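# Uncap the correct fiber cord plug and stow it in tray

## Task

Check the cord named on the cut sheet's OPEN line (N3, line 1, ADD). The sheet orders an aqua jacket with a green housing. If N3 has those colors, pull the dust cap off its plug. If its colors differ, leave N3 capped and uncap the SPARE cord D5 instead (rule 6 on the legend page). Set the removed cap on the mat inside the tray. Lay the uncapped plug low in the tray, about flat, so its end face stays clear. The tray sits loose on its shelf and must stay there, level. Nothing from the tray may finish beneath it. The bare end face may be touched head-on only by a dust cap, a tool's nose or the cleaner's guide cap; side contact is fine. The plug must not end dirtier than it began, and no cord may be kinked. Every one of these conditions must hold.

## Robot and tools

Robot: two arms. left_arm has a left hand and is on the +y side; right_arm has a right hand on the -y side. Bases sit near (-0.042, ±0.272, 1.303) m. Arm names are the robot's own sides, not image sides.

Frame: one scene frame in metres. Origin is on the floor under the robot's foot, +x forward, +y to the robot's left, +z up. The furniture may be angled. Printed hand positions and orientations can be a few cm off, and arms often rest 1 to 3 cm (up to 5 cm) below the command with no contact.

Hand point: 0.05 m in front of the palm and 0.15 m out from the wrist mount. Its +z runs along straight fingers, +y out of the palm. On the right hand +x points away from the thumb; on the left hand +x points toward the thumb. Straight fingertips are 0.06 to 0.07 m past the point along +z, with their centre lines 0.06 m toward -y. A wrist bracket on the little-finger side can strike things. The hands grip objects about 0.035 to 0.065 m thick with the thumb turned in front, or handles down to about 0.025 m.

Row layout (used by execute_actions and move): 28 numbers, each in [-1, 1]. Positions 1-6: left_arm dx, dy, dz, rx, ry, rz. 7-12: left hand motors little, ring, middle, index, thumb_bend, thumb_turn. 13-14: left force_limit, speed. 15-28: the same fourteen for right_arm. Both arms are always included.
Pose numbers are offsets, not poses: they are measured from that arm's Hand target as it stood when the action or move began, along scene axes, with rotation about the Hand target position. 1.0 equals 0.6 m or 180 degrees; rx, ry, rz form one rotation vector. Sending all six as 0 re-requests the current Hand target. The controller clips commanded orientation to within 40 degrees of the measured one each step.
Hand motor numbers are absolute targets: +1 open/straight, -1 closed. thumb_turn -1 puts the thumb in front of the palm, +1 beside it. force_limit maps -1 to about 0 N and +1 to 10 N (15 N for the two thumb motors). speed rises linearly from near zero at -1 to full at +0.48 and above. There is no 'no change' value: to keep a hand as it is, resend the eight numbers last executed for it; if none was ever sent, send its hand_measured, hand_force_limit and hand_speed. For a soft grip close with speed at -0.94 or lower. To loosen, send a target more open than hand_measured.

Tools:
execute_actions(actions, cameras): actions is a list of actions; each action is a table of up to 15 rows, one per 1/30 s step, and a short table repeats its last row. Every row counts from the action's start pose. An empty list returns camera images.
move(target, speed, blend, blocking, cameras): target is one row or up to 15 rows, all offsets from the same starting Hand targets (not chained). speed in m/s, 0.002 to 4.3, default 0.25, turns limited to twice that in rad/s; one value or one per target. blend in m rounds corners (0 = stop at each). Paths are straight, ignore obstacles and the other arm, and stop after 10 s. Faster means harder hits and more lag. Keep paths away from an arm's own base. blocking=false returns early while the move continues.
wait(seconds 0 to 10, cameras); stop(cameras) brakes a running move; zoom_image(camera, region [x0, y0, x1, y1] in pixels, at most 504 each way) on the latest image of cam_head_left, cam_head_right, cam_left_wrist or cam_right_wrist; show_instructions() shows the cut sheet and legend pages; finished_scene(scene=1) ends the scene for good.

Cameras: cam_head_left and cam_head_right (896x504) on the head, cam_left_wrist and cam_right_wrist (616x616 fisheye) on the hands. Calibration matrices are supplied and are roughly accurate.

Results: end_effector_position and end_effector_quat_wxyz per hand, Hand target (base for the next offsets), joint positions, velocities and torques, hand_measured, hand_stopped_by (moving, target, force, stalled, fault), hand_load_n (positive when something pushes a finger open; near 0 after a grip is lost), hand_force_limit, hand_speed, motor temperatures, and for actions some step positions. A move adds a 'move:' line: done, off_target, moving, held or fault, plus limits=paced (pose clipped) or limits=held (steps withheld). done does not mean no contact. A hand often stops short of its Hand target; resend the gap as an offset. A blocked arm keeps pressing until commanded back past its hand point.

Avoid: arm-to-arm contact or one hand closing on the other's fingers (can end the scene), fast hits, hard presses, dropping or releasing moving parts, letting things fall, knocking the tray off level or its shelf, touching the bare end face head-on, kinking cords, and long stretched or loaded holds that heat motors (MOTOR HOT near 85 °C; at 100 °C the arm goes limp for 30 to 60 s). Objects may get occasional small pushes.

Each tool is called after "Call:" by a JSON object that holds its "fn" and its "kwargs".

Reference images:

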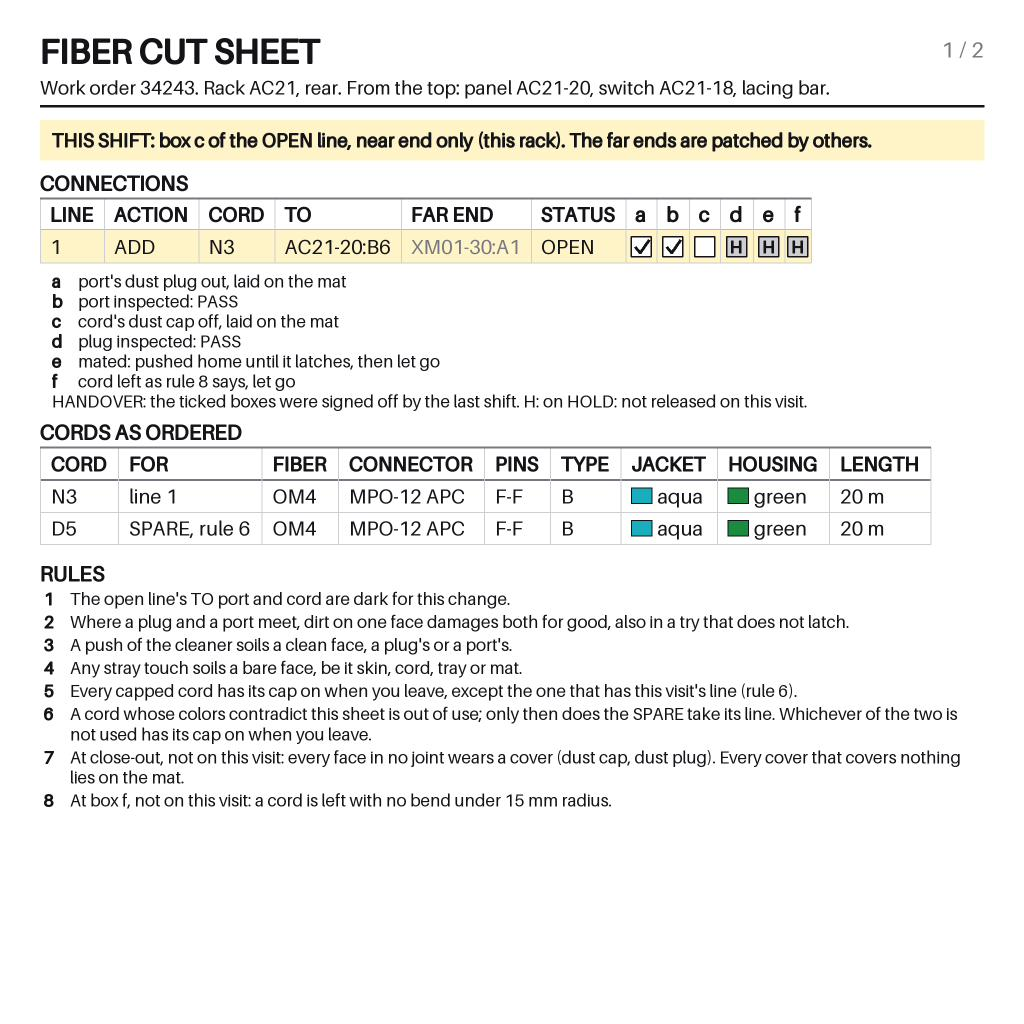

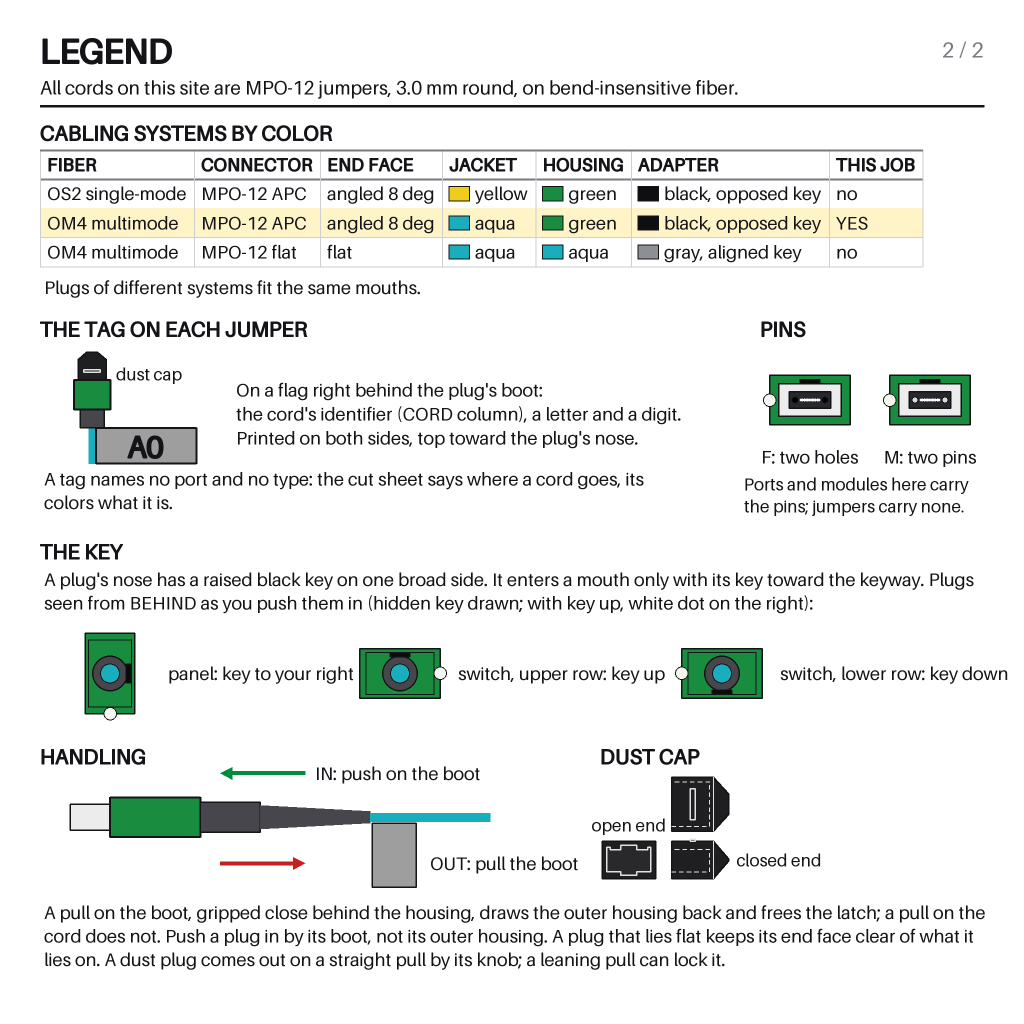

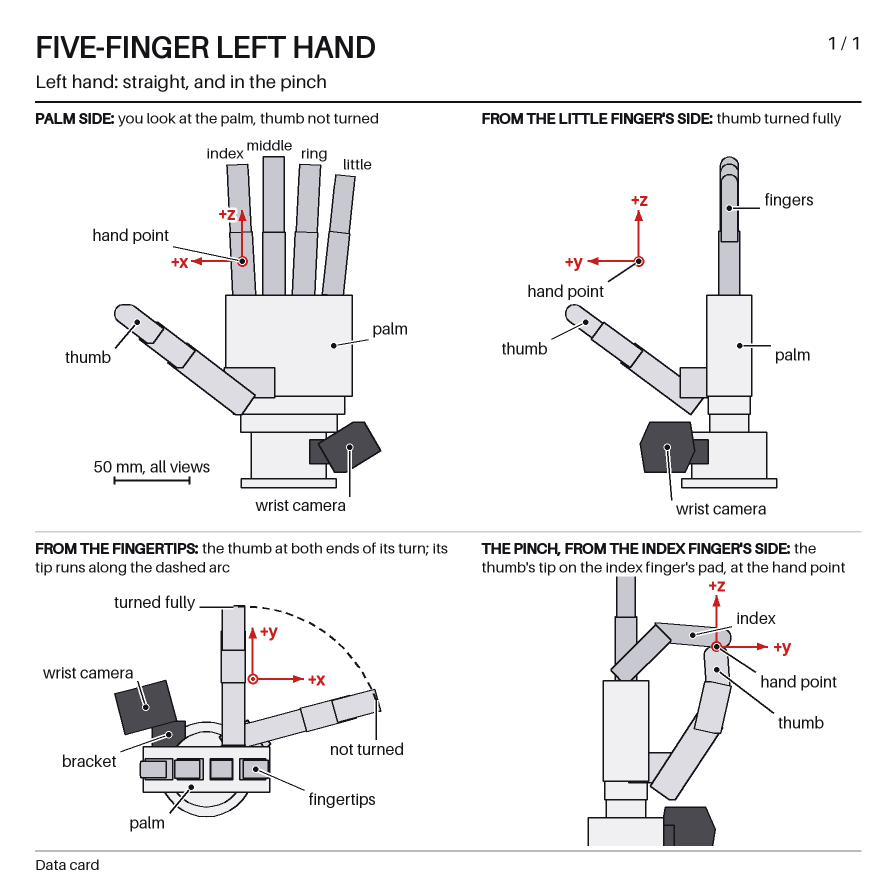

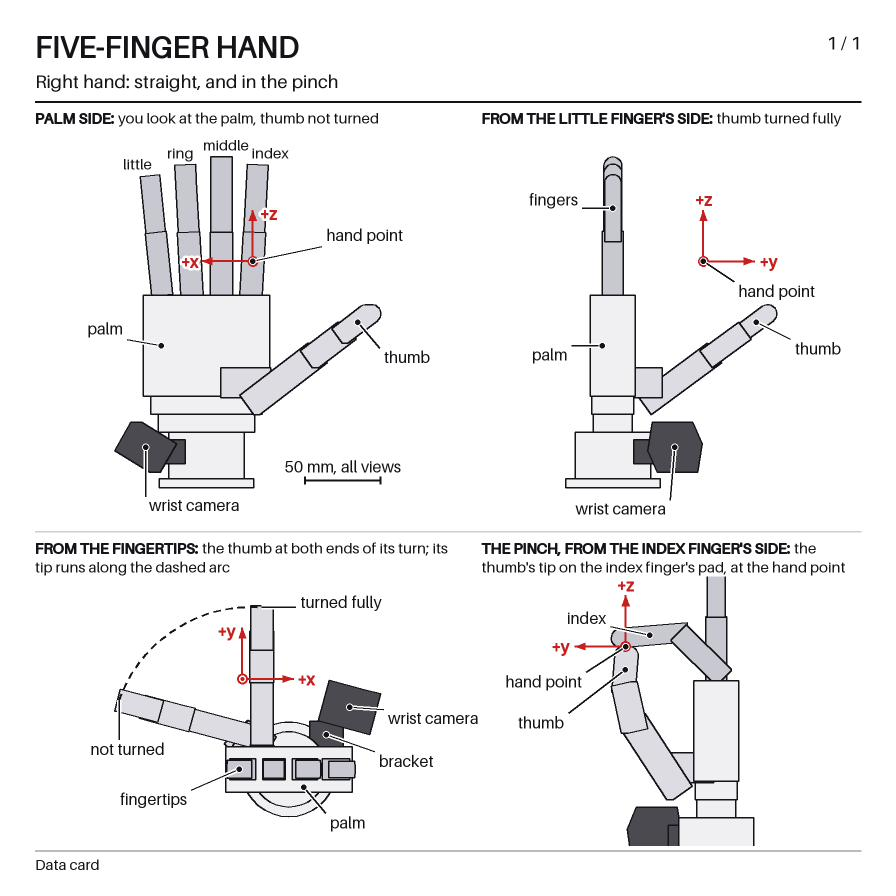

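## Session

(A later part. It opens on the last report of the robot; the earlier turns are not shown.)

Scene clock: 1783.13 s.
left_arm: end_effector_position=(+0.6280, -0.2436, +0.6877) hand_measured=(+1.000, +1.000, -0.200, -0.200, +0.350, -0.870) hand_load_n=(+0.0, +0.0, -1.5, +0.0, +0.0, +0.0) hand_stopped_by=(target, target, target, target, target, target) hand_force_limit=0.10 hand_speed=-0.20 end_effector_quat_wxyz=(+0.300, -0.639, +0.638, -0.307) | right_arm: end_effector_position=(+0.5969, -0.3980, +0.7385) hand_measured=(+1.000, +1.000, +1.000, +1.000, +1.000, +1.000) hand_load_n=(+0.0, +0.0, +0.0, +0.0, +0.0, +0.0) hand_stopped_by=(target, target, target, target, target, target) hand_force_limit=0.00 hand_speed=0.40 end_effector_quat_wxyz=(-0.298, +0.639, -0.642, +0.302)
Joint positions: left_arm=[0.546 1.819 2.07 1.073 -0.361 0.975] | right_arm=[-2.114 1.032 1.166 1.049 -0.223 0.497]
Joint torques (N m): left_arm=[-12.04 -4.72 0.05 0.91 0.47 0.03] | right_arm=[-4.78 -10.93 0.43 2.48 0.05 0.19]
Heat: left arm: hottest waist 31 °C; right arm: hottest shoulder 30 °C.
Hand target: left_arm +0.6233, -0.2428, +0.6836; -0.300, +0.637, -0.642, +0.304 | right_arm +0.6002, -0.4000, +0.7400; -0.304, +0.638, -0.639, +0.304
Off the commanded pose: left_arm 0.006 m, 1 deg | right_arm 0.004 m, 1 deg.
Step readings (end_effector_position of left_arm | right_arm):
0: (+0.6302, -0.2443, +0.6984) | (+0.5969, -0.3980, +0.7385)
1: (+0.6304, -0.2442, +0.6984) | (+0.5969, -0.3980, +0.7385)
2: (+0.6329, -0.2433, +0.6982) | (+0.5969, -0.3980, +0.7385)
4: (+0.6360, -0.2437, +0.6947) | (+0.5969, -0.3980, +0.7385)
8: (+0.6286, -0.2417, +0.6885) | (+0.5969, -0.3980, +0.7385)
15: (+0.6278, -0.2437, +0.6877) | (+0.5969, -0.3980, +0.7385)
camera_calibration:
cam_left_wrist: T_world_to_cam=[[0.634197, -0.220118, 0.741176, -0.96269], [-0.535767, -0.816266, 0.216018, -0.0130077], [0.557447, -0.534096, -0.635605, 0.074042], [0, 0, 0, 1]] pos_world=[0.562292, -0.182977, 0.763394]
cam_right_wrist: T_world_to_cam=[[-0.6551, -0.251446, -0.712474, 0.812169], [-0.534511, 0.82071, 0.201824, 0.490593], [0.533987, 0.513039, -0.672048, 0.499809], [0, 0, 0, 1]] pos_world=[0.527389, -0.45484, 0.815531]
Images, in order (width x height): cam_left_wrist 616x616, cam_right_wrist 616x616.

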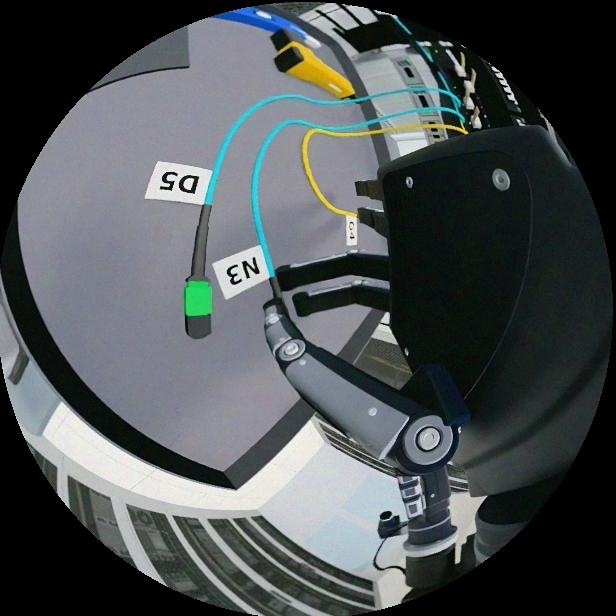

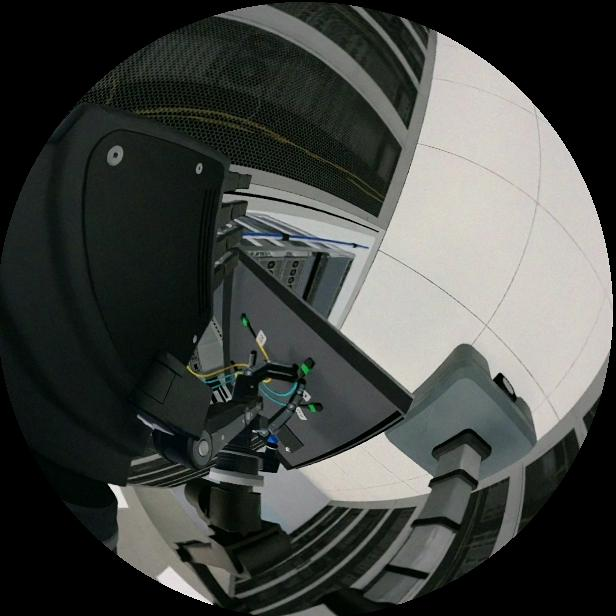

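Call:
{"fn": "execute_actions", "kwargs": {"actions": [[[-0.002,0,-0.05,0,0,0,1,1,-0.28,-0.28,0.35,-0.87,-0.3,-0.2,0,0,0,0,0,0,1,1,1,1,1,1,0,0.4],[-0.002,0,-0.05,0,0,0,1,1,-0.28,-0.28,0.35,-0.87,-0.3,-0.2,0,0,0,0,0,0,1,1,1,1,1,1,0,0.4],[-0.002,0,-0.05,0,0,0,1,1,-0.28,-0.28,0.35,-0.87,-0.3,-0.2,0,0,0,0,0,0,1,1,1,1,1,1,0,0.4],[-0.002,0,0.02,0,0,0,1,1,-0.28,-0.28,0.35,-0.87,-0.3,-0.2,0,0,0,0,0,0,1,1,1,1,1,1,0,0.4],[-0.002,0,0.02,0,0,0,1,1,-0.28,-0.28,0.35,-0.87,-0.3,-0.2,0,0,0,0,0,0,1,1,1,1,1,1,0,0.4],[-0.002,0,0.02,0,0,0,1,1,-0.28,-0.28,0.35,-0.87,-0.3,-0.2,0,0,0,0,0,0,1,1,1,1,1,1,0,0.4],[-0.002,0,-0.05,0,0,0,1,1,-0.28,-0.28,0.35,-0.87,-0.3,-0.2,0,0,0,0,0,0,1,1,1,1,1,1,0,0.4],[-0.002,0,-0.05,0,0,0,1,1,-0.28,-0.28,0.35,-0.87,-0.3,-0.2,0,0,0,0,0,0,1,1,1,1,1,1,0,0.4],[-0.002,0,-0.05,0,0,0,1,1,-0.28,-0.28,0.35,-0.87,-0.3,-0.2,0,0,0,0,0,0,1,1,1,1,1,1,0,0.4],[-0.002,0,0.015,0,0,0,1,1,-0.28,-0.28,0.35,-0.87,-0.3,-0.2,0,0,0,0,0,0,1,1,1,1,1,1,0,0.4],[-0.002,0,0.015,0,0,0,1,1,-0.28,-0.28,0.35,-0.87,-0.3,-0.2,0,0,0,0,0,0,1,1,1,1,1,1,0,0.4],[-0.002,0,-0.03,0,0,0,1,1,-0.28,-0.28,0.35,-0.87,-0.3,-0.2,0,0,0,0,0,0,1,1,1,1,1,1,0,0.4],[-0.002,0,-0.03,0,0,0,1,1,-0.28,-0.28,0.35,-0.87,-0.3,-0.2,0,0,0,0,0,0,1,1,1,1,1,1,0,0.4],[-0.002,0,-0.007,0,0,0,1,1,-0.28,-0.28,0.35,-0.87,-0.3,-0.2,0,0,0,0,0,0,1,1,1,1,1,1,0,0.4]]], "cameras": ["cam_left_wrist","cam_right_wrist"]}}

Call:
{"fn": "zoom_image", "kwargs": {"camera": "cam_left_wrist", "region": [200, 230, 360, 370]}}

Call:
{"fn": "zoom_image", "kwargs": {"camera": "cam_right_wrist", "region": [255, 325, 335, 405]}}

Scene clock: 1815.53 s.
left_arm: end_effector_position=(+0.6302, -0.2453, +0.6862) hand_measured=(+1.000, +1.000, -0.280, -0.280, +0.350, -0.870) hand_load_n=(+0.0, +0.0, +0.0, +0.0, +0.0, +0.0) hand_stopped_by=(target, target, target, target, target, target) hand_force_limit=-0.30 hand_speed=-0.20 end_effector_quat_wxyz=(+0.299, -0.642, +0.635, -0.310) | right_arm: end_effector_position=(+0.5969, -0.3980, +0.7385) hand_measured=(+1.000, +1.000, +1.000, +1.000, +1.000, +1.000) hand_load_n=(+0.0, +0.0, +0.0, +0.0, -0.5, +0.0) hand_stopped_by=(target, target, target, target, target, target) hand_force_limit=0.00 hand_speed=0.40 end_effector_quat_wxyz=(-0.298, +0.639, -0.642, +0.302)
Joint positions: left_arm=[0.547 1.826 2.085 1.065 -0.356 0.964] | right_arm=[-2.114 1.032 1.166 1.049 -0.223 0.497]
Joint torques (N m): left_arm=[-11.93 -4.89 -0.32 1.01 0.34 0.08] | right_arm=[-4.78 -10.99 0.46 2.48 0.05 0.19]
Heat: left arm: hottest waist 31 °C; right arm: hottest shoulder 30 °C.
Hand target: left_arm +0.6220, -0.2428, +0.6794; -0.300, +0.637, -0.642, +0.304 | right_arm +0.6002, -0.4000, +0.7400; -0.304, +0.638, -0.639, +0.304
Off the commanded pose: left_arm 0.011 m, 1 deg | right_arm 0.004 m, 1 deg.
Step readings (end_effector_position of left_arm | right_arm):
0: (+0.6280, -0.2436, +0.6877) | (+0.5969, -0.3980, +0.7385)
1: (+0.6280, -0.2436, +0.6877) | (+0.5969, -0.3980, +0.7385)
2: (+0.6291, -0.2430, +0.6878) | (+0.5969, -0.3980, +0.7385)
4: (+0.6307, -0.2443, +0.6866) | (+0.5969, -0.3980, +0.7385)
8: (+0.6290, -0.2450, +0.6867) | (+0.5969, -0.3980, +0.7385)
15: (+0.6302, -0.2453, +0.6862) | (+0.5969, -0.3980, +0.7385)
camera_calibration:
cam_left_wrist: T_world_to_cam=[[0.632378, -0.210857, 0.745411, -0.962838], [-0.532601, -0.817083, 0.220707, -0.0182382], [0.562525, -0.536577, -0.629008, 0.0625541], [0, 0, 0, 1]] pos_world=[0.563976, -0.184358, 0.761082]
cam_right_wrist: T_world_to_cam=[[-0.6551, -0.251446, -0.712474, 0.812169], [-0.534511, 0.82071, 0.201824, 0.490593], [0.533987, 0.513039, -0.672048, 0.499809], [0, 0, 0, 1]] pos_world=[0.527389, -0.45484, 0.815531]
Images, in order (width x height): cam_left_wrist 616x616, cam_right_wrist 616x616.

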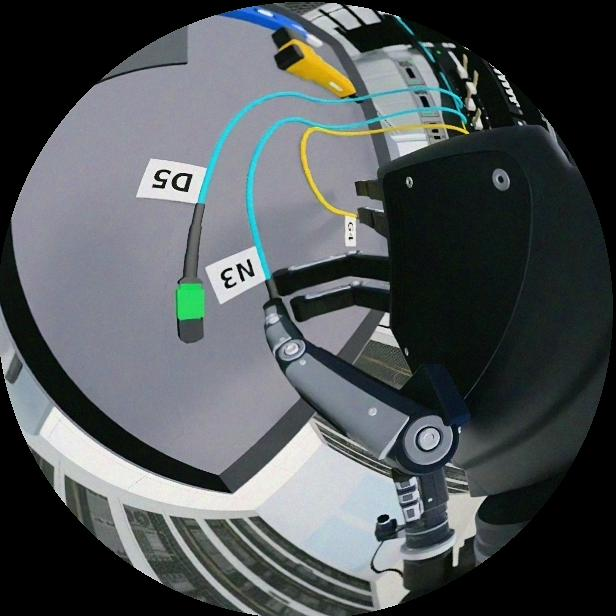

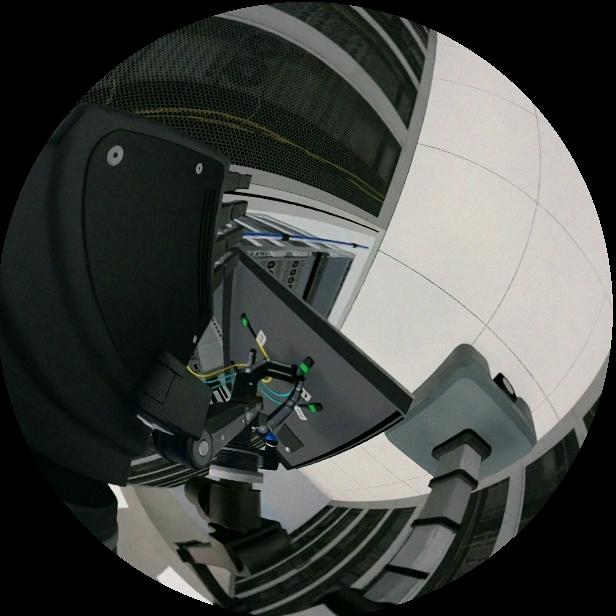

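Scaled by 3.150 from the camera's 616x616 image, which has a finer 880x880 frame.

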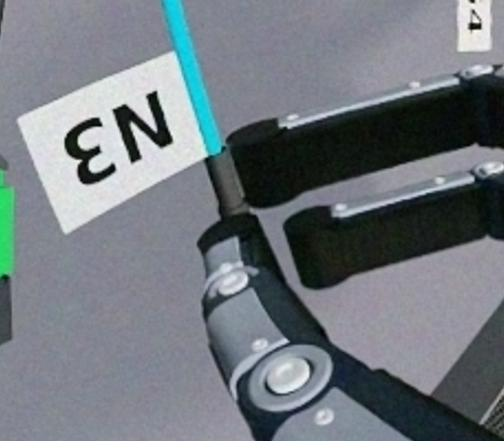

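Scaled by 6.300 from the camera's 616x616 image, which has a finer 880x880 frame.

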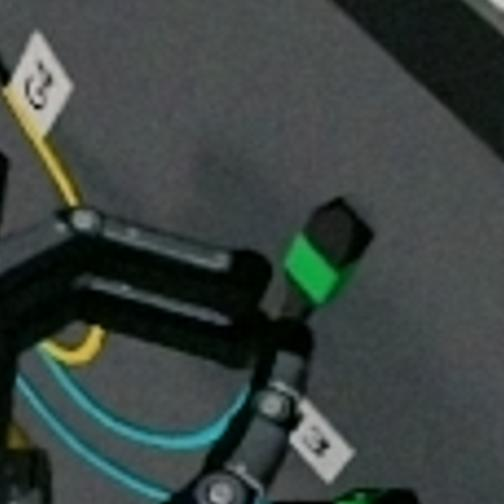

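Call:
{"fn": "execute_actions", "kwargs": {"actions": [[[0,0,-0.04,0,0,0,1,1,-0.5,-0.5,0.35,-0.87,-0.4,-0.5,0,0,0,0,0,0,1,1,1,1,1,1,0,0.4],[0,0,-0.04,0,0,0,1,1,-0.5,-0.5,0.35,-0.87,-0.4,-0.5,0,0,0,0,0,0,1,1,1,1,1,1,0,0.4],[0,0,-0.04,0,0,0,1,1,-0.5,-0.5,0.35,-0.87,-0.4,-0.5,0,0,0,0,0,0,1,1,1,1,1,1,0,0.4],[0,0,-0.04,0,0,0,1,1,-0.5,-0.5,0.35,-0.87,-0.4,-0.5,0,0,0,0,0,0,1,1,1,1,1,1,0,0.4],[0,0,0.02,0,0,0,1,1,-0.5,-0.5,0.35,-0.87,-0.4,-0.5,0,0,0,0,0,0,1,1,1,1,1,1,0,0.4],[0,0,0.02,0,0,0,1,1,-0.5,-0.5,0.35,-0.87,-0.4,-0.5,0,0,0,0,0,0,1,1,1,1,1,1,0,0.4],[0,0,-0.04,0,0,0,1,1,-0.5,-0.5,0.35,-0.87,-0.4,-0.5,0,0,0,0,0,0,1,1,1,1,1,1,0,0.4],[0,0,-0.04,0,0,0,1,1,-0.5,-0.5,0.35,-0.87,-0.4,-0.5,0,0,0,0,0,0,1,1,1,1,1,1,0,0.4],[0,0,-0.04,0,0,0,1,1,-0.5,-0.5,0.35,-0.87,-0.4,-0.5,0,0,0,0,0,0,1,1,1,1,1,1,0,0.4],[0,0,0.01,0,0,0,1,1,-0.5,-0.5,0.35,-0.87,-0.4,-0.5,0,0,0,0,0,0,1,1,1,1,1,1,0,0.4],[0,0,0.01,0,0,0,1,1,-0.5,-0.5,0.35,-0.87,-0.4,-0.5,0,0,0,0,0,0,1,1,1,1,1,1,0,0.4],[0,0,-0.03,0,0,0,1,1,-0.5,-0.5,0.35,-0.87,-0.4,-0.5,0,0,0,0,0,0,1,1,1,1,1,1,0,0.4],[0,0,-0.03,0,0,0,1,1,-0.5,-0.5,0.35,-0.87,-0.4,-0.5,0,0,0,0,0,0,1,1,1,1,1,1,0,0.4],[0,0,-0.006,0,0,0,1,1,-0.5,-0.5,0.35,-0.87,-0.4,-0.5,0,0,0,0,0,0,1,1,1,1,1,1,0,0.4]]], "cameras": ["cam_left_wrist","cam_right_wrist"]}}

Call:
{"fn": "zoom_image", "kwargs": {"camera": "cam_left_wrist", "region": [200, 230, 360, 370]}}

Call:
{"fn": "zoom_image", "kwargs": {"camera": "cam_right_wrist", "region": [255, 325, 335, 405]}}

Scene clock: 1838.33 s.
left_arm: end_effector_position=(+0.6338, -0.2459, +0.6861) hand_measured=(+1.000, +1.000, -0.366, -0.492, +0.350, -0.870) hand_load_n=(+0.0, +0.0, +0.5, +2.0, +3.0, +4.0) hand_stopped_by=(target, target, force, force, target, target) hand_force_limit=-0.40 hand_speed=-0.50 end_effector_quat_wxyz=(+0.300, -0.644, +0.631, -0.312) | right_arm: end_effector_position=(+0.5969, -0.3980, +0.7385) hand_measured=(+1.000, +1.000, +1.000, +1.000, +1.000, +1.000) hand_load_n=(+0.0, +0.0, +0.0, +0.0, +0.0, +0.0) hand_stopped_by=(target, target, target, target, target, target) hand_force_limit=0.00 hand_speed=0.40 end_effector_quat_wxyz=(-0.298, +0.639, -0.642, +0.302)
Joint positions: left_arm=[0.547 1.831 2.099 1.06 -0.353 0.956] | right_arm=[-2.114 1.032 1.166 1.049 -0.223 0.497]
Joint torques (N m): left_arm=[-11.4 -4.95 -0.39 0.94 0.25 0.1] | right_arm=[-4.78 -10.93 0.42 2.5 0.05 0.19]
Heat: left arm: hottest waist 31 °C; right arm: hottest shoulder 30 °C.
Hand target: left_arm +0.6221, -0.2428, +0.6758; -0.300, +0.637, -0.642, +0.304 | right_arm +0.6002, -0.4000, +0.7400; -0.304, +0.638, -0.639, +0.304
Off the commanded pose: left_arm 0.016 m, 2 deg | right_arm 0.004 m, 1 deg.
Step readings (end_effector_position of left_arm | right_arm):
0: (+0.6302, -0.2453, +0.6862) | (+0.5969, -0.3980, +0.7385)
1: (+0.6302, -0.2453, +0.6862) | (+0.5969, -0.3980, +0.7385)
2: (+0.6309, -0.2451, +0.6863) | (+0.5969, -0.3980, +0.7385)
4: (+0.6342, -0.2447, +0.6864) | (+0.5969, -0.3980, +0.7385)
8: (+0.6322, -0.2466, +0.6859) | (+0.5969, -0.3980, +0.7385)
15: (+0.6338, -0.2459, +0.6861) | (+0.5969, -0.3980, +0.7385)
camera_calibration:
cam_left_wrist: T_world_to_cam=[[0.630447, -0.201702, 0.749569, -0.964509], [-0.527997, -0.819274, 0.223627, -0.0223751], [0.568996, -0.536755, -0.623007, 0.051849], [0, 0, 0, 1]] pos_world=[0.566755, -0.185045, 0.760272]
cam_right_wrist: T_world_to_cam=[[-0.6551, -0.251446, -0.712474, 0.812169], [-0.534511, 0.82071, 0.201824, 0.490593], [0.533987, 0.513039, -0.672048, 0.499809], [0, 0, 0, 1]] pos_world=[0.527389, -0.45484, 0.815531]
Images, in order (width x height): cam_left_wrist 616x616, cam_right_wrist 616x616.

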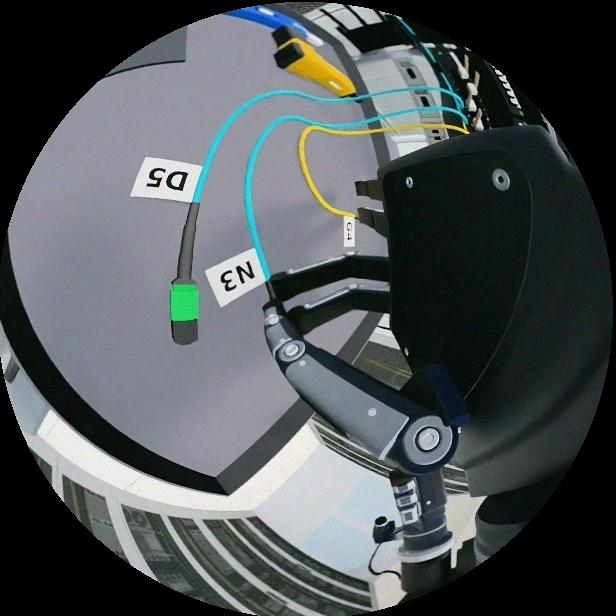

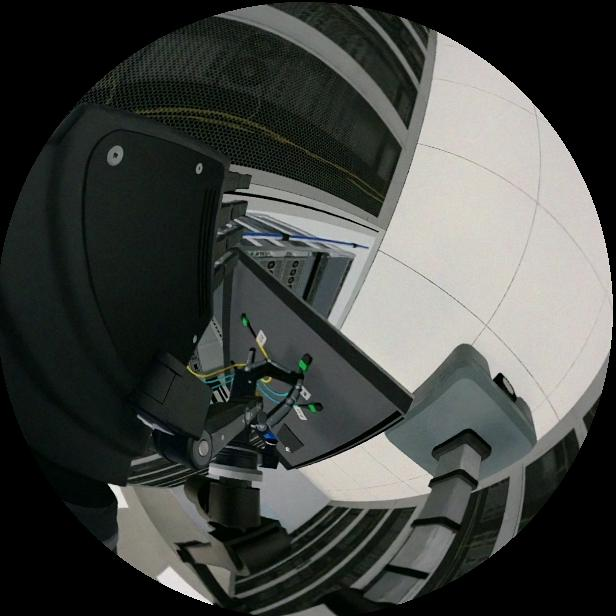

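Scaled by 3.150 from the camera's 616x616 image, which has a finer 880x880 frame.

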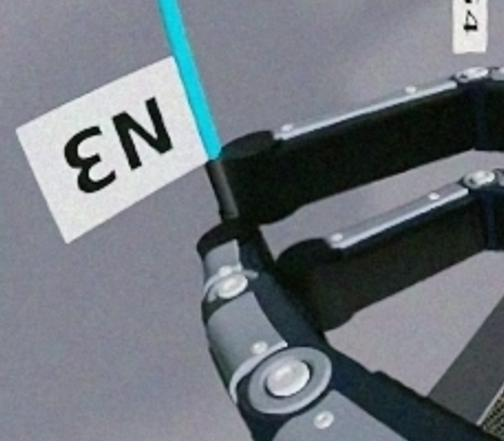

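Scaled by 6.300 from the camera's 616x616 image, which has a finer 880x880 frame.

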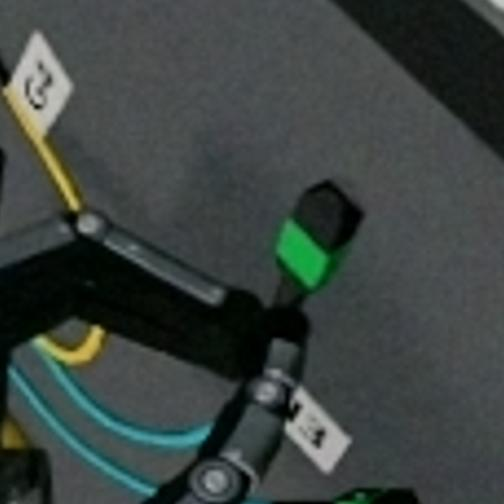

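Call:
{"fn": "execute_actions", "kwargs": {"actions": [[[0,0,0.02,0,0,0,1,1,-0.2,-0.2,0.35,-0.87,-0.3,0.2,0,0,0,0,0,0,1,1,1,1,1,1,0,0.4],[0,0,0.04,0,0,0,1,1,-0.2,-0.2,0.35,-0.87,-0.3,0.2,0,0,0,0,0,0,1,1,1,1,1,1,0,0.4],[0,0,0.05,0,0,0,1,1,-0.2,-0.2,0.35,-0.87,-0.3,0.2,0,0,0,0,0,0,1,1,1,1,1,1,0,0.4]],[[0,0,0.05,0,0,0,1,1,-0.2,-0.2,0.35,-0.87,-0.3,0.2,0,0,0,0,0,0,1,1,1,1,1,1,0,0.4],[-0.003,0,-0.05,0,0,0,1,1,-0.2,-0.2,0.35,-0.87,-0.3,0.2,0,0,0,0,0,0,1,1,1,1,1,1,0,0.4],[-0.003,0,-0.05,0,0,0,1,1,-0.2,-0.2,0.35,-0.87,-0.3,0.2,0,0,0,0,0,0,1,1,1,1,1,1,0,0.4],[-0.003,0,-0.05,0,0,0,1,1,-0.2,-0.2,0.35,-0.87,-0.3,0.2,0,0,0,0,0,0,1,1,1,1,1,1,0,0.4],[-0.003,0,0.05,0,0,0,1,1,-0.2,-0.2,0.35,-0.87,-0.3,0.2,0,0,0,0,0,0,1,1,1,1,1,1,0,0.4],[-0.003,0,0.05,0,0,0,1,1,-0.2,-0.2,0.35,-0.87,-0.3,0.2,0,0,0,0,0,0,1,1,1,1,1,1,0,0.4],[-0.003,0,0.05,0,0,0,1,1,-0.2,-0.2,0.35,-0.87,-0.3,0.2,0,0,0,0,0,0,1,1,1,1,1,1,0,0.4],[-0.003,0,-0.035,0,0,0,1,1,-0.2,-0.2,0.35,-0.87,-0.3,0.2,0,0,0,0,0,0,1,1,1,1,1,1,0,0.4],[-0.003,0,-0.035,0,0,0,1,1,-0.2,-0.2,0.35,-0.87,-0.3,0.2,0,0,0,0,0,0,1,1,1,1,1,1,0,0.4],[-0.003,0,-0.035,0,0,0,1,1,-0.2,-0.2,0.35,-0.87,-0.3,0.2,0,0,0,0,0,0,1,1,1,1,1,1,0,0.4],[-0.003,0,0.025,0,0,0,1,1,-0.2,-0.2,0.35,-0.87,-0.3,0.2,0,0,0,0,0,0,1,1,1,1,1,1,0,0.4],[-0.003,0,0.025,0,0,0,1,1,-0.2,-0.2,0.35,-0.87,-0.3,0.2,0,0,0,0,0,0,1,1,1,1,1,1,0,0.4],[-0.003,0,-0.015,0,0,0,1,1,-0.2,-0.2,0.35,-0.87,-0.3,0.2,0,0,0,0,0,0,1,1,1,1,1,1,0,0.4],[-0.003,0,-0.015,0,0,0,1,1,-0.2,-0.2,0.35,-0.87,-0.3,0.2,0,0,0,0,0,0,1,1,1,1,1,1,0,0.4],[-0.003,0,0,0,0,0,1,1,-0.2,-0.2,0.35,-0.87,-0.3,0.2,0,0,0,0,0,0,1,1,1,1,1,1,0,0.4]]], "cameras": ["cam_left_wrist","cam_right_wrist"]}}

Call:
{"fn": "zoom_image", "kwargs": {"camera": "cam_left_wrist", "region": [200, 230, 360, 370]}}

Call:
{"fn": "zoom_image", "kwargs": {"camera": "cam_right_wrist", "region": [255, 325, 335, 405]}}

Scene clock: 1908.93 s.
left_arm: end_effector_position=(+0.6225, -0.2413, +0.7039) hand_measured=(+1.000, +1.000, -0.200, -0.200, +0.350, -0.870) hand_load_n=(+0.0, +0.0, +0.0, +0.0, +0.0, +0.0) hand_stopped_by=(target, target, target, target, target, target) hand_force_limit=-0.30 hand_speed=0.20 end_effector_quat_wxyz=(+0.301, -0.637, +0.641, -0.304) | right_arm: end_effector_position=(+0.5969, -0.3980, +0.7385) hand_measured=(+1.000, +1.000, +1.000, +1.000, +1.000, +1.000) hand_load_n=(+0.0, +0.0, +0.0, +0.0, +0.0, +0.0) hand_stopped_by=(target, target, target, target, target, target) hand_force_limit=0.00 hand_speed=0.40 end_effector_quat_wxyz=(-0.298, +0.639, -0.642, +0.302)
Joint positions: left_arm=[0.524 1.786 2 1.118 -0.37 1.008] | right_arm=[-2.114 1.032 1.166 1.049 -0.223 0.497]
Joint torques (N m): left_arm=[-12.57 -5.25 -0.49 1.05 0.53 0.04] | right_arm=[-4.72 -10.99 0.42 2.45 0.05 0.19]
Heat: left arm: hottest waist 31 °C; right arm: hottest shoulder 30 °C.
Hand target: left_arm +0.6202, -0.2428, +0.7057; -0.300, +0.637, -0.642, +0.304 | right_arm +0.6002, -0.4000, +0.7400; -0.304, +0.638, -0.639, +0.304
Off the commanded pose: left_arm 0.003 m, 0 deg | right_arm 0.004 m, 1 deg.
Step readings (end_effector_position of left_arm | right_arm):
0: (+0.6338, -0.2459, +0.6861) | (+0.5969, -0.3980, +0.7385)
1: (+0.6330, -0.2463, +0.6860) | (+0.5969, -0.3980, +0.7385)
2: (+0.6319, -0.2467, +0.6860) | (+0.5969, -0.3980, +0.7385)
4: (+0.6287, -0.2459, +0.6889) | (+0.5969, -0.3980, +0.7385)
8: (+0.6203, -0.2452, +0.6931) | (+0.5969, -0.3980, +0.7385)
15: (+0.6156, -0.2475, +0.6981) | (+0.5969, -0.3980, +0.7385)
16: (+0.6157, -0.2473, +0.6986) | (+0.5969, -0.3980, +0.7385)
17: (+0.6153, -0.2467, +0.6992) | (+0.5969, -0.3980, +0.7385)
19: (+0.6181, -0.2456, +0.6996) | (+0.5969, -0.3980, +0.7385)
23: (+0.6190, -0.2429, +0.7021) | (+0.5969, -0.3980, +0.7385)
30: (+0.6225, -0.2413, +0.7039) | (+0.5969, -0.3980, +0.7385)
camera_calibration:
cam_left_wrist: T_world_to_cam=[[0.635416, -0.229503, 0.737275, -0.971048], [-0.539092, -0.815446, 0.210777, -0.0116525], [0.552835, -0.53139, -0.641871, 0.0964686], [0, 0, 0, 1]] pos_world=[0.557406, -0.181098, 0.780306]
cam_right_wrist: T_world_to_cam=[[-0.6551, -0.251446, -0.712474, 0.812169], [-0.534511, 0.82071, 0.201824, 0.490593], [0.533987, 0.513039, -0.672048, 0.499809], [0, 0, 0, 1]] pos_world=[0.527389, -0.45484, 0.815531]
Images, in order (width x height): cam_left_wrist 616x616, cam_right_wrist 616x616.

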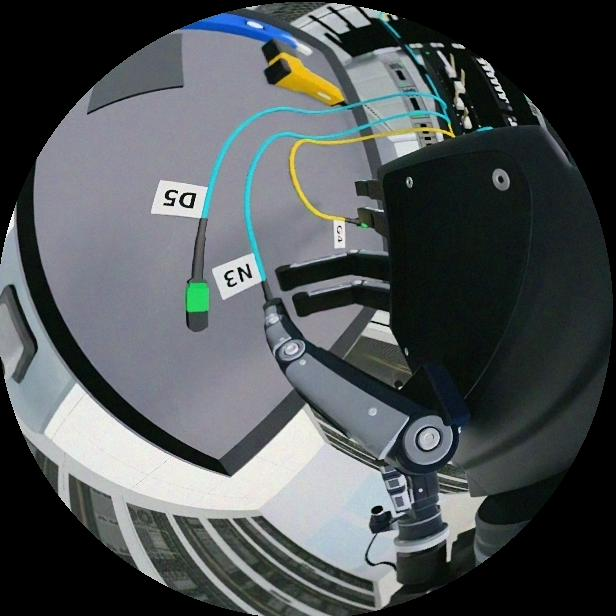

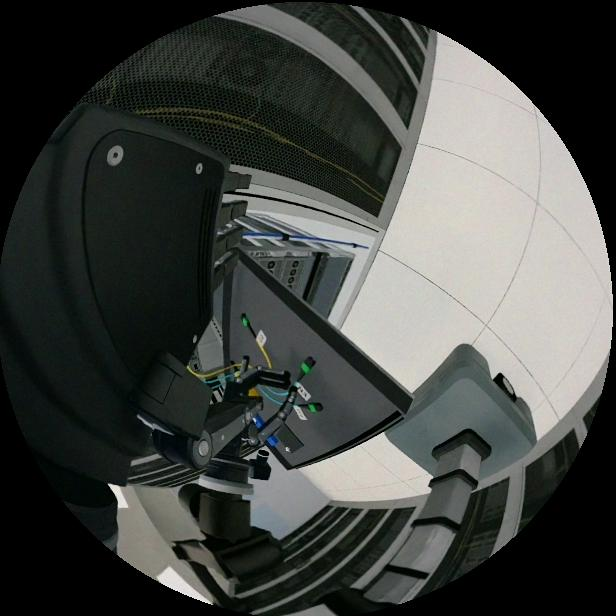

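Scaled by 3.150 from the camera's 616x616 image, which has a finer 880x880 frame.

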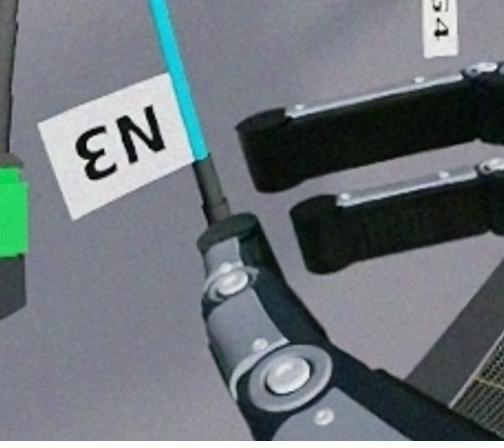

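Scaled by 6.300 from the camera's 616x616 image, which has a finer 880x880 frame.

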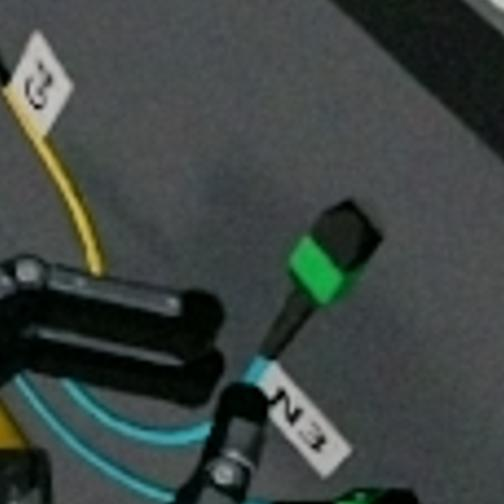

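Call:
{"fn": "execute_actions", "kwargs": {"actions": [[[-0.005,-0.05,-0.075,0,0,0,1,1,-0.05,-0.05,0.42,-0.87,-0.3,0.2,0,0,0,0,0,0,1,1,1,1,1,1,0,0.4],[-0.005,-0.05,-0.075,0,0,0,1,1,-0.05,-0.05,0.42,-0.87,-0.3,0.2,0,0,0,0,0,0,1,1,1,1,1,1,0,0.4],[-0.005,-0.05,-0.075,0,0,0,1,1,-0.05,-0.05,0.42,-0.87,-0.3,0.2,0,0,0,0,0,0,1,1,1,1,1,1,0,0.4],[-0.005,-0.05,-0.075,0,0,0,1,1,-0.05,-0.05,0.42,-0.87,-0.3,0.2,0,0,0,0,0,0,1,1,1,1,1,1,0,0.4],[-0.005,0.01,0.03,0,0,0,1,1,-0.05,-0.05,0.42,-0.87,-0.3,0.2,0,0,0,0,0,0,1,1,1,1,1,1,0,0.4],[-0.005,0.01,0.03,0,0,0,1,1,-0.05,-0.05,0.42,-0.87,-0.3,0.2,0,0,0,0,0,0,1,1,1,1,1,1,0,0.4],[-0.005,0.01,0.03,0,0,0,1,1,-0.05,-0.05,0.42,-0.87,-0.3,0.2,0,0,0,0,0,0,1,1,1,1,1,1,0,0.4],[-0.005,-0.045,-0.07,0,0,0,1,1,-0.05,-0.05,0.42,-0.87,-0.3,0.2,0,0,0,0,0,0,1,1,1,1,1,1,0,0.4],[-0.005,-0.045,-0.07,0,0,0,1,1,-0.05,-0.05,0.42,-0.87,-0.3,0.2,0,0,0,0,0,0,1,1,1,1,1,1,0,0.4],[-0.005,-0.045,-0.07,0,0,0,1,1,-0.05,-0.05,0.42,-0.87,-0.3,0.2,0,0,0,0,0,0,1,1,1,1,1,1,0,0.4],[-0.005,-0.01,0.015,0,0,0,1,1,-0.05,-0.05,0.42,-0.87,-0.3,0.2,0,0,0,0,0,0,1,1,1,1,1,1,0,0.4],[-0.005,-0.01,0.015,0,0,0,1,1,-0.05,-0.05,0.42,-0.87,-0.3,0.2,0,0,0,0,0,0,1,1,1,1,1,1,0,0.4],[-0.005,-0.03,-0.045,0,0,0,1,1,-0.05,-0.05,0.42,-0.87,-0.3,0.2,0,0,0,0,0,0,1,1,1,1,1,1,0,0.4],[-0.005,-0.03,-0.045,0,0,0,1,1,-0.05,-0.05,0.42,-0.87,-0.3,0.2,0,0,0,0,0,0,1,1,1,1,1,1,0,0.4],[-0.005,-0.024,-0.022,0,0,0,1,1,-0.05,-0.05,0.42,-0.87,-0.3,0.2,0,0,0,0,0,0,1,1,1,1,1,1,0,0.4]]], "cameras": ["cam_left_wrist","cam_right_wrist"]}}

Call:
{"fn": "zoom_image", "kwargs": {"camera": "cam_left_wrist", "region": [200, 230, 360, 370]}}

Call:
{"fn": "zoom_image", "kwargs": {"camera": "cam_right_wrist", "region": [255, 325, 335, 405]}}

Scene clock: 1958.63 s.
left_arm: end_effector_position=(+0.6174, -0.2594, +0.6957) hand_measured=(+1.000, +1.000, -0.050, -0.050, +0.420, -0.870) hand_load_n=(+0.0, +0.0, +0.0, +0.0, +0.0, +0.0) hand_stopped_by=(target, target, target, target, target, target) hand_force_limit=-0.30 hand_speed=0.20 end_effector_quat_wxyz=(+0.298, -0.639, +0.640, -0.306) | right_arm: end_effector_position=(+0.5969, -0.3980, +0.7385) hand_measured=(+1.000, +1.000, +1.000, +1.000, +1.000, +1.000) hand_load_n=(+0.0, +0.0, +0.0, +0.0, +0.0, +0.0) hand_stopped_by=(target, target, target, target, target, target) hand_force_limit=0.00 hand_speed=0.40 end_effector_quat_wxyz=(-0.298, +0.639, -0.642, +0.302)
Joint positions: left_arm=[0.524 1.844 2.074 1.098 -0.367 0.998] | right_arm=[-2.114 1.032 1.166 1.049 -0.223 0.497]
Joint torques (N m): left_arm=[-12.4 -4.66 0.43 0.73 0.48 0.06] | right_arm=[-4.72 -10.93 0.42 2.5 0.05 0.19]
Heat: left arm: hottest waist 31 °C; right arm: hottest shoulder 30 °C.
Hand target: left_arm +0.6172, -0.2573, +0.6927; -0.300, +0.637, -0.642, +0.304 | right_arm +0.6002, -0.4000, +0.7400; -0.304, +0.638, -0.639, +0.304
Off the commanded pose: left_arm 0.004 m, 0 deg | right_arm 0.004 m, 1 deg.
Step readings (end_effector_position of left_arm | right_arm):
0: (+0.6225, -0.2413, +0.7039) | (+0.5969, -0.3980, +0.7385)
1: (+0.6233, -0.2409, +0.7039) | (+0.5969, -0.3980, +0.7385)
2: (+0.6272, -0.2400, +0.7037) | (+0.5969, -0.3980, +0.7385)
4: (+0.6308, -0.2461, +0.7004) | (+0.5969, -0.3980, +0.7385)
8: (+0.6203, -0.2523, +0.6992) | (+0.5969, -0.3980, +0.7385)
15: (+0.6152, -0.2604, +0.6956) | (+0.5969, -0.3980, +0.7385)
camera_calibration:
cam_left_wrist: T_world_to_cam=[[0.635307, -0.222024, 0.739655, -0.965484], [-0.538112, -0.814253, 0.217781, -0.0326128], [0.553914, -0.536375, -0.636774, 0.0789414], [0, 0, 0, 1]] pos_world=[0.552103, -0.198573, 0.771496]
cam_right_wrist: T_world_to_cam=[[-0.6551, -0.251446, -0.712474, 0.812169], [-0.534511, 0.82071, 0.201824, 0.490593], [0.533987, 0.513039, -0.672048, 0.499809], [0, 0, 0, 1]] pos_world=[0.527389, -0.45484, 0.815531]
Images, in order (width x height): cam_left_wrist 616x616, cam_right_wrist 616x616.

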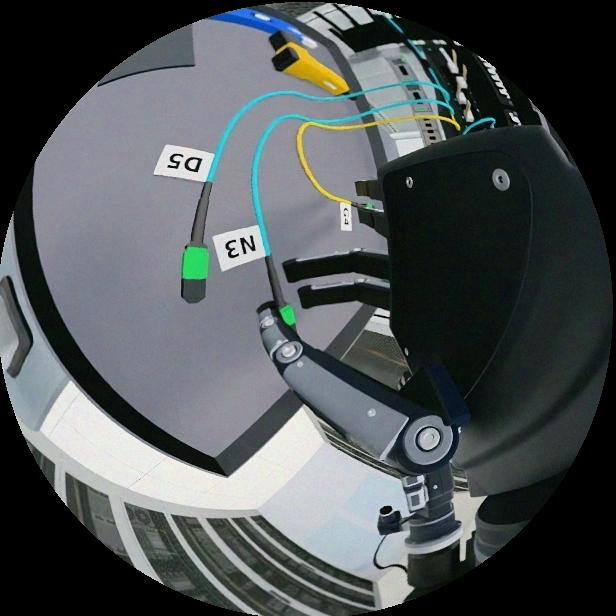

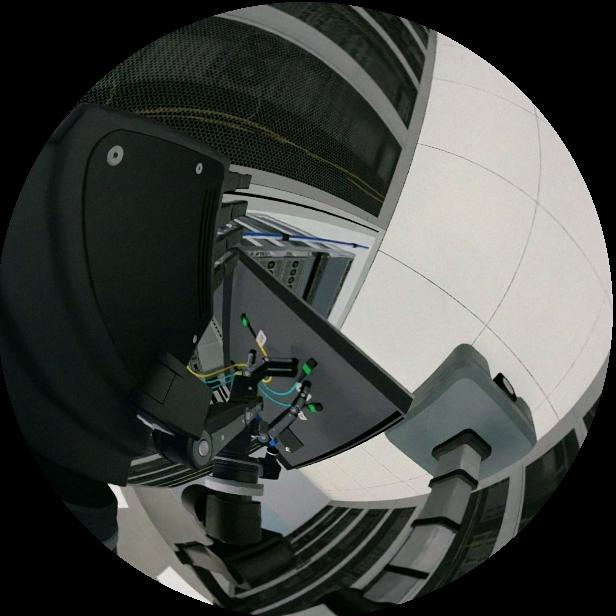

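Scaled by 3.150 from the camera's 616x616 image, which has a finer 880x880 frame.

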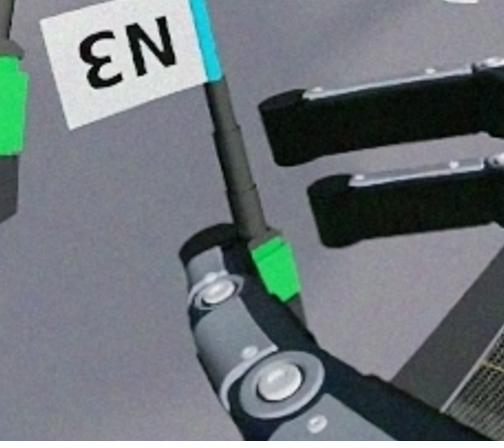

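Scaled by 6.300 from the camera's 616x616 image, which has a finer 880x880 frame.

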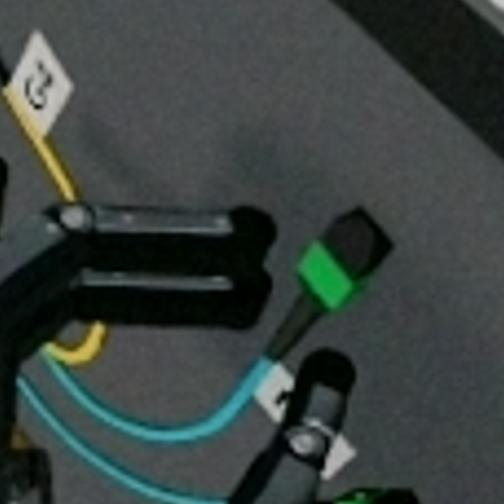

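Call:
{"fn": "execute_actions", "kwargs": {"actions": [[[0,0,-0.055,0,0,0,1,1,-0.12,-0.12,0.4,-0.87,-0.3,-0.2,0,0,0,0,0,0,1,1,1,1,1,1,0,0.4],[0,0,-0.055,0,0,0,1,1,-0.12,-0.12,0.4,-0.87,-0.3,-0.2,0,0,0,0,0,0,1,1,1,1,1,1,0,0.4],[0,0,-0.055,0,0,0,1,1,-0.12,-0.12,0.4,-0.87,-0.3,-0.2,0,0,0,0,0,0,1,1,1,1,1,1,0,0.4],[0,0,-0.055,0,0,0,1,1,-0.12,-0.12,0.4,-0.87,-0.3,-0.2,0,0,0,0,0,0,1,1,1,1,1,1,0,0.4],[0,0,0.04,0,0,0,1,1,-0.12,-0.12,0.4,-0.87,-0.3,-0.2,0,0,0,0,0,0,1,1,1,1,1,1,0,0.4],[0,0,0.04,0,0,0,1,1,-0.12,-0.12,0.4,-0.87,-0.3,-0.2,0,0,0,0,0,0,1,1,1,1,1,1,0,0.4],[0,0,0.04,0,0,0,1,1,-0.12,-0.12,0.4,-0.87,-0.3,-0.2,0,0,0,0,0,0,1,1,1,1,1,1,0,0.4],[0,0,-0.05,0,0,0,1,1,-0.12,-0.12,0.4,-0.87,-0.3,-0.2,0,0,0,0,0,0,1,1,1,1,1,1,0,0.4],[0,0,-0.05,0,0,0,1,1,-0.12,-0.12,0.4,-0.87,-0.3,-0.2,0,0,0,0,0,0,1,1,1,1,1,1,0,0.4],[0,0,-0.05,0,0,0,1,1,-0.12,-0.12,0.4,-0.87,-0.3,-0.2,0,0,0,0,0,0,1,1,1,1,1,1,0,0.4],[0,0,0.025,0,0,0,1,1,-0.12,-0.12,0.4,-0.87,-0.3,-0.2,0,0,0,0,0,0,1,1,1,1,1,1,0,0.4],[0,0,0.025,0,0,0,1,1,-0.12,-0.12,0.4,-0.87,-0.3,-0.2,0,0,0,0,0,0,1,1,1,1,1,1,0,0.4],[0,0,-0.03,0,0,0,1,1,-0.12,-0.12,0.4,-0.87,-0.3,-0.2,0,0,0,0,0,0,1,1,1,1,1,1,0,0.4],[0,0,-0.03,0,0,0,1,1,-0.12,-0.12,0.4,-0.87,-0.3,-0.2,0,0,0,0,0,0,1,1,1,1,1,1,0,0.4],[0,0,-0.009,0,0,0,1,1,-0.12,-0.12,0.4,-0.87,-0.3,-0.2,0,0,0,0,0,0,1,1,1,1,1,1,0,0.4]]], "cameras": ["cam_left_wrist","cam_right_wrist"]}}

Call:
{"fn": "zoom_image", "kwargs": {"camera": "cam_left_wrist", "region": [200, 230, 360, 370]}}

Call:
{"fn": "zoom_image", "kwargs": {"camera": "cam_right_wrist", "region": [255, 325, 335, 405]}}

Scene clock: 1996.03 s.
left_arm: end_effector_position=(+0.6209, -0.2593, +0.6921) hand_measured=(+1.000, +1.000, -0.120, -0.120, +0.400, -0.870) hand_load_n=(+0.0, +0.0, +0.0, +0.0, +0.0, +0.0) hand_stopped_by=(target, target, target, target, target, target) hand_force_limit=-0.30 hand_speed=-0.20 end_effector_quat_wxyz=(+0.298, -0.640, +0.638, -0.307) | right_arm: end_effector_position=(+0.5969, -0.3980, +0.7385) hand_measured=(+1.000, +1.000, +1.000, +1.000, +1.000, +1.000) hand_load_n=(+0.0, +0.0, +0.0, +0.0, +0.0, +0.0) hand_stopped_by=(target, target, target, target, target, target) hand_force_limit=0.00 hand_speed=0.40 end_effector_quat_wxyz=(-0.298, +0.639, -0.642, +0.302)
Joint positions: left_arm=[0.528 1.851 2.096 1.082 -0.366 0.991] | right_arm=[-2.114 1.032 1.166 1.049 -0.223 0.497]
Joint torques (N m): left_arm=[-12.28 -4.42 0.14 0.91 0.52 0.03] | right_arm=[-4.84 -10.93 0.43 2.48 0.06 0.19]
Heat: left arm: hottest waist 31 °C; right arm: hottest shoulder 30 °C.
Hand target: left_arm +0.6173, -0.2571, +0.6872; -0.300, +0.637, -0.642, +0.304 | right_arm +0.6002, -0.4000, +0.7400; -0.304, +0.638, -0.639, +0.304
Off the commanded pose: left_arm 0.006 m, 1 deg | right_arm 0.004 m, 1 deg.
Step readings (end_effector_position of left_arm | right_arm):
0: (+0.6174, -0.2594, +0.6957) | (+0.5969, -0.3980, +0.7385)
1: (+0.6178, -0.2592, +0.6957) | (+0.5969, -0.3980, +0.7385)
2: (+0.6202, -0.2582, +0.6954) | (+0.5969, -0.3980, +0.7385)
4: (+0.6241, -0.2590, +0.6936) | (+0.5969, -0.3980, +0.7385)
8: (+0.6207, -0.2584, +0.6927) | (+0.5969, -0.3980, +0.7385)
15: (+0.6209, -0.2593, +0.6921) | (+0.5969, -0.3980, +0.7385)
camera_calibration:
cam_left_wrist: T_world_to_cam=[[0.635688, -0.219245, 0.740157, -0.964863], [-0.536212, -0.815161, 0.219066, -0.0321708], [0.555318, -0.536139, -0.635749, 0.073293], [0, 0, 0, 1]] pos_world=[0.5554, -0.19847, 0.767794]
cam_right_wrist: T_world_to_cam=[[-0.6551, -0.251446, -0.712474, 0.812169], [-0.534511, 0.82071, 0.201824, 0.490593], [0.533987, 0.513039, -0.672048, 0.499809], [0, 0, 0, 1]] pos_world=[0.527389, -0.45484, 0.815531]
Images, in order (width x height): cam_left_wrist 616x616, cam_right_wrist 616x616.

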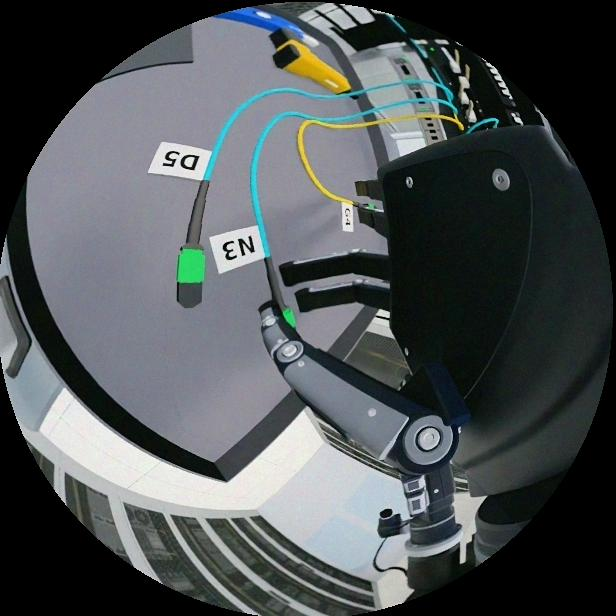

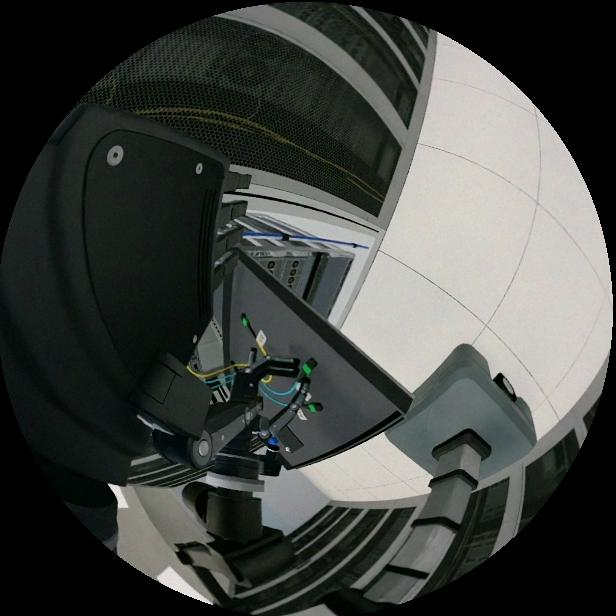

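Scaled by 3.150 from the camera's 616x616 image, which has a finer 880x880 frame.

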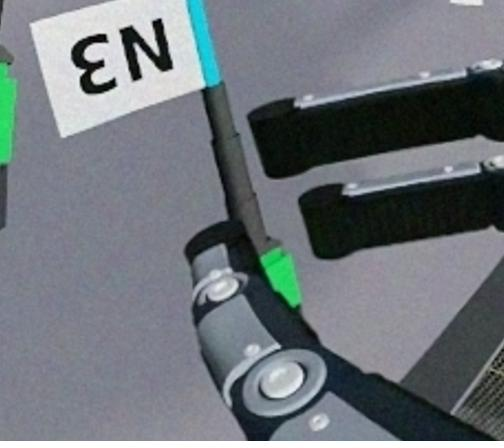

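Scaled by 6.300 from the camera's 616x616 image, which has a finer 880x880 frame.

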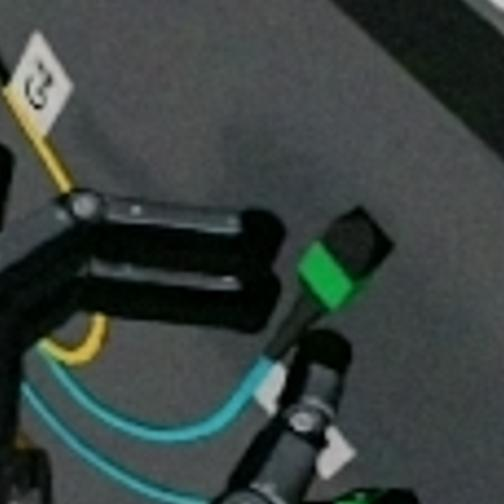

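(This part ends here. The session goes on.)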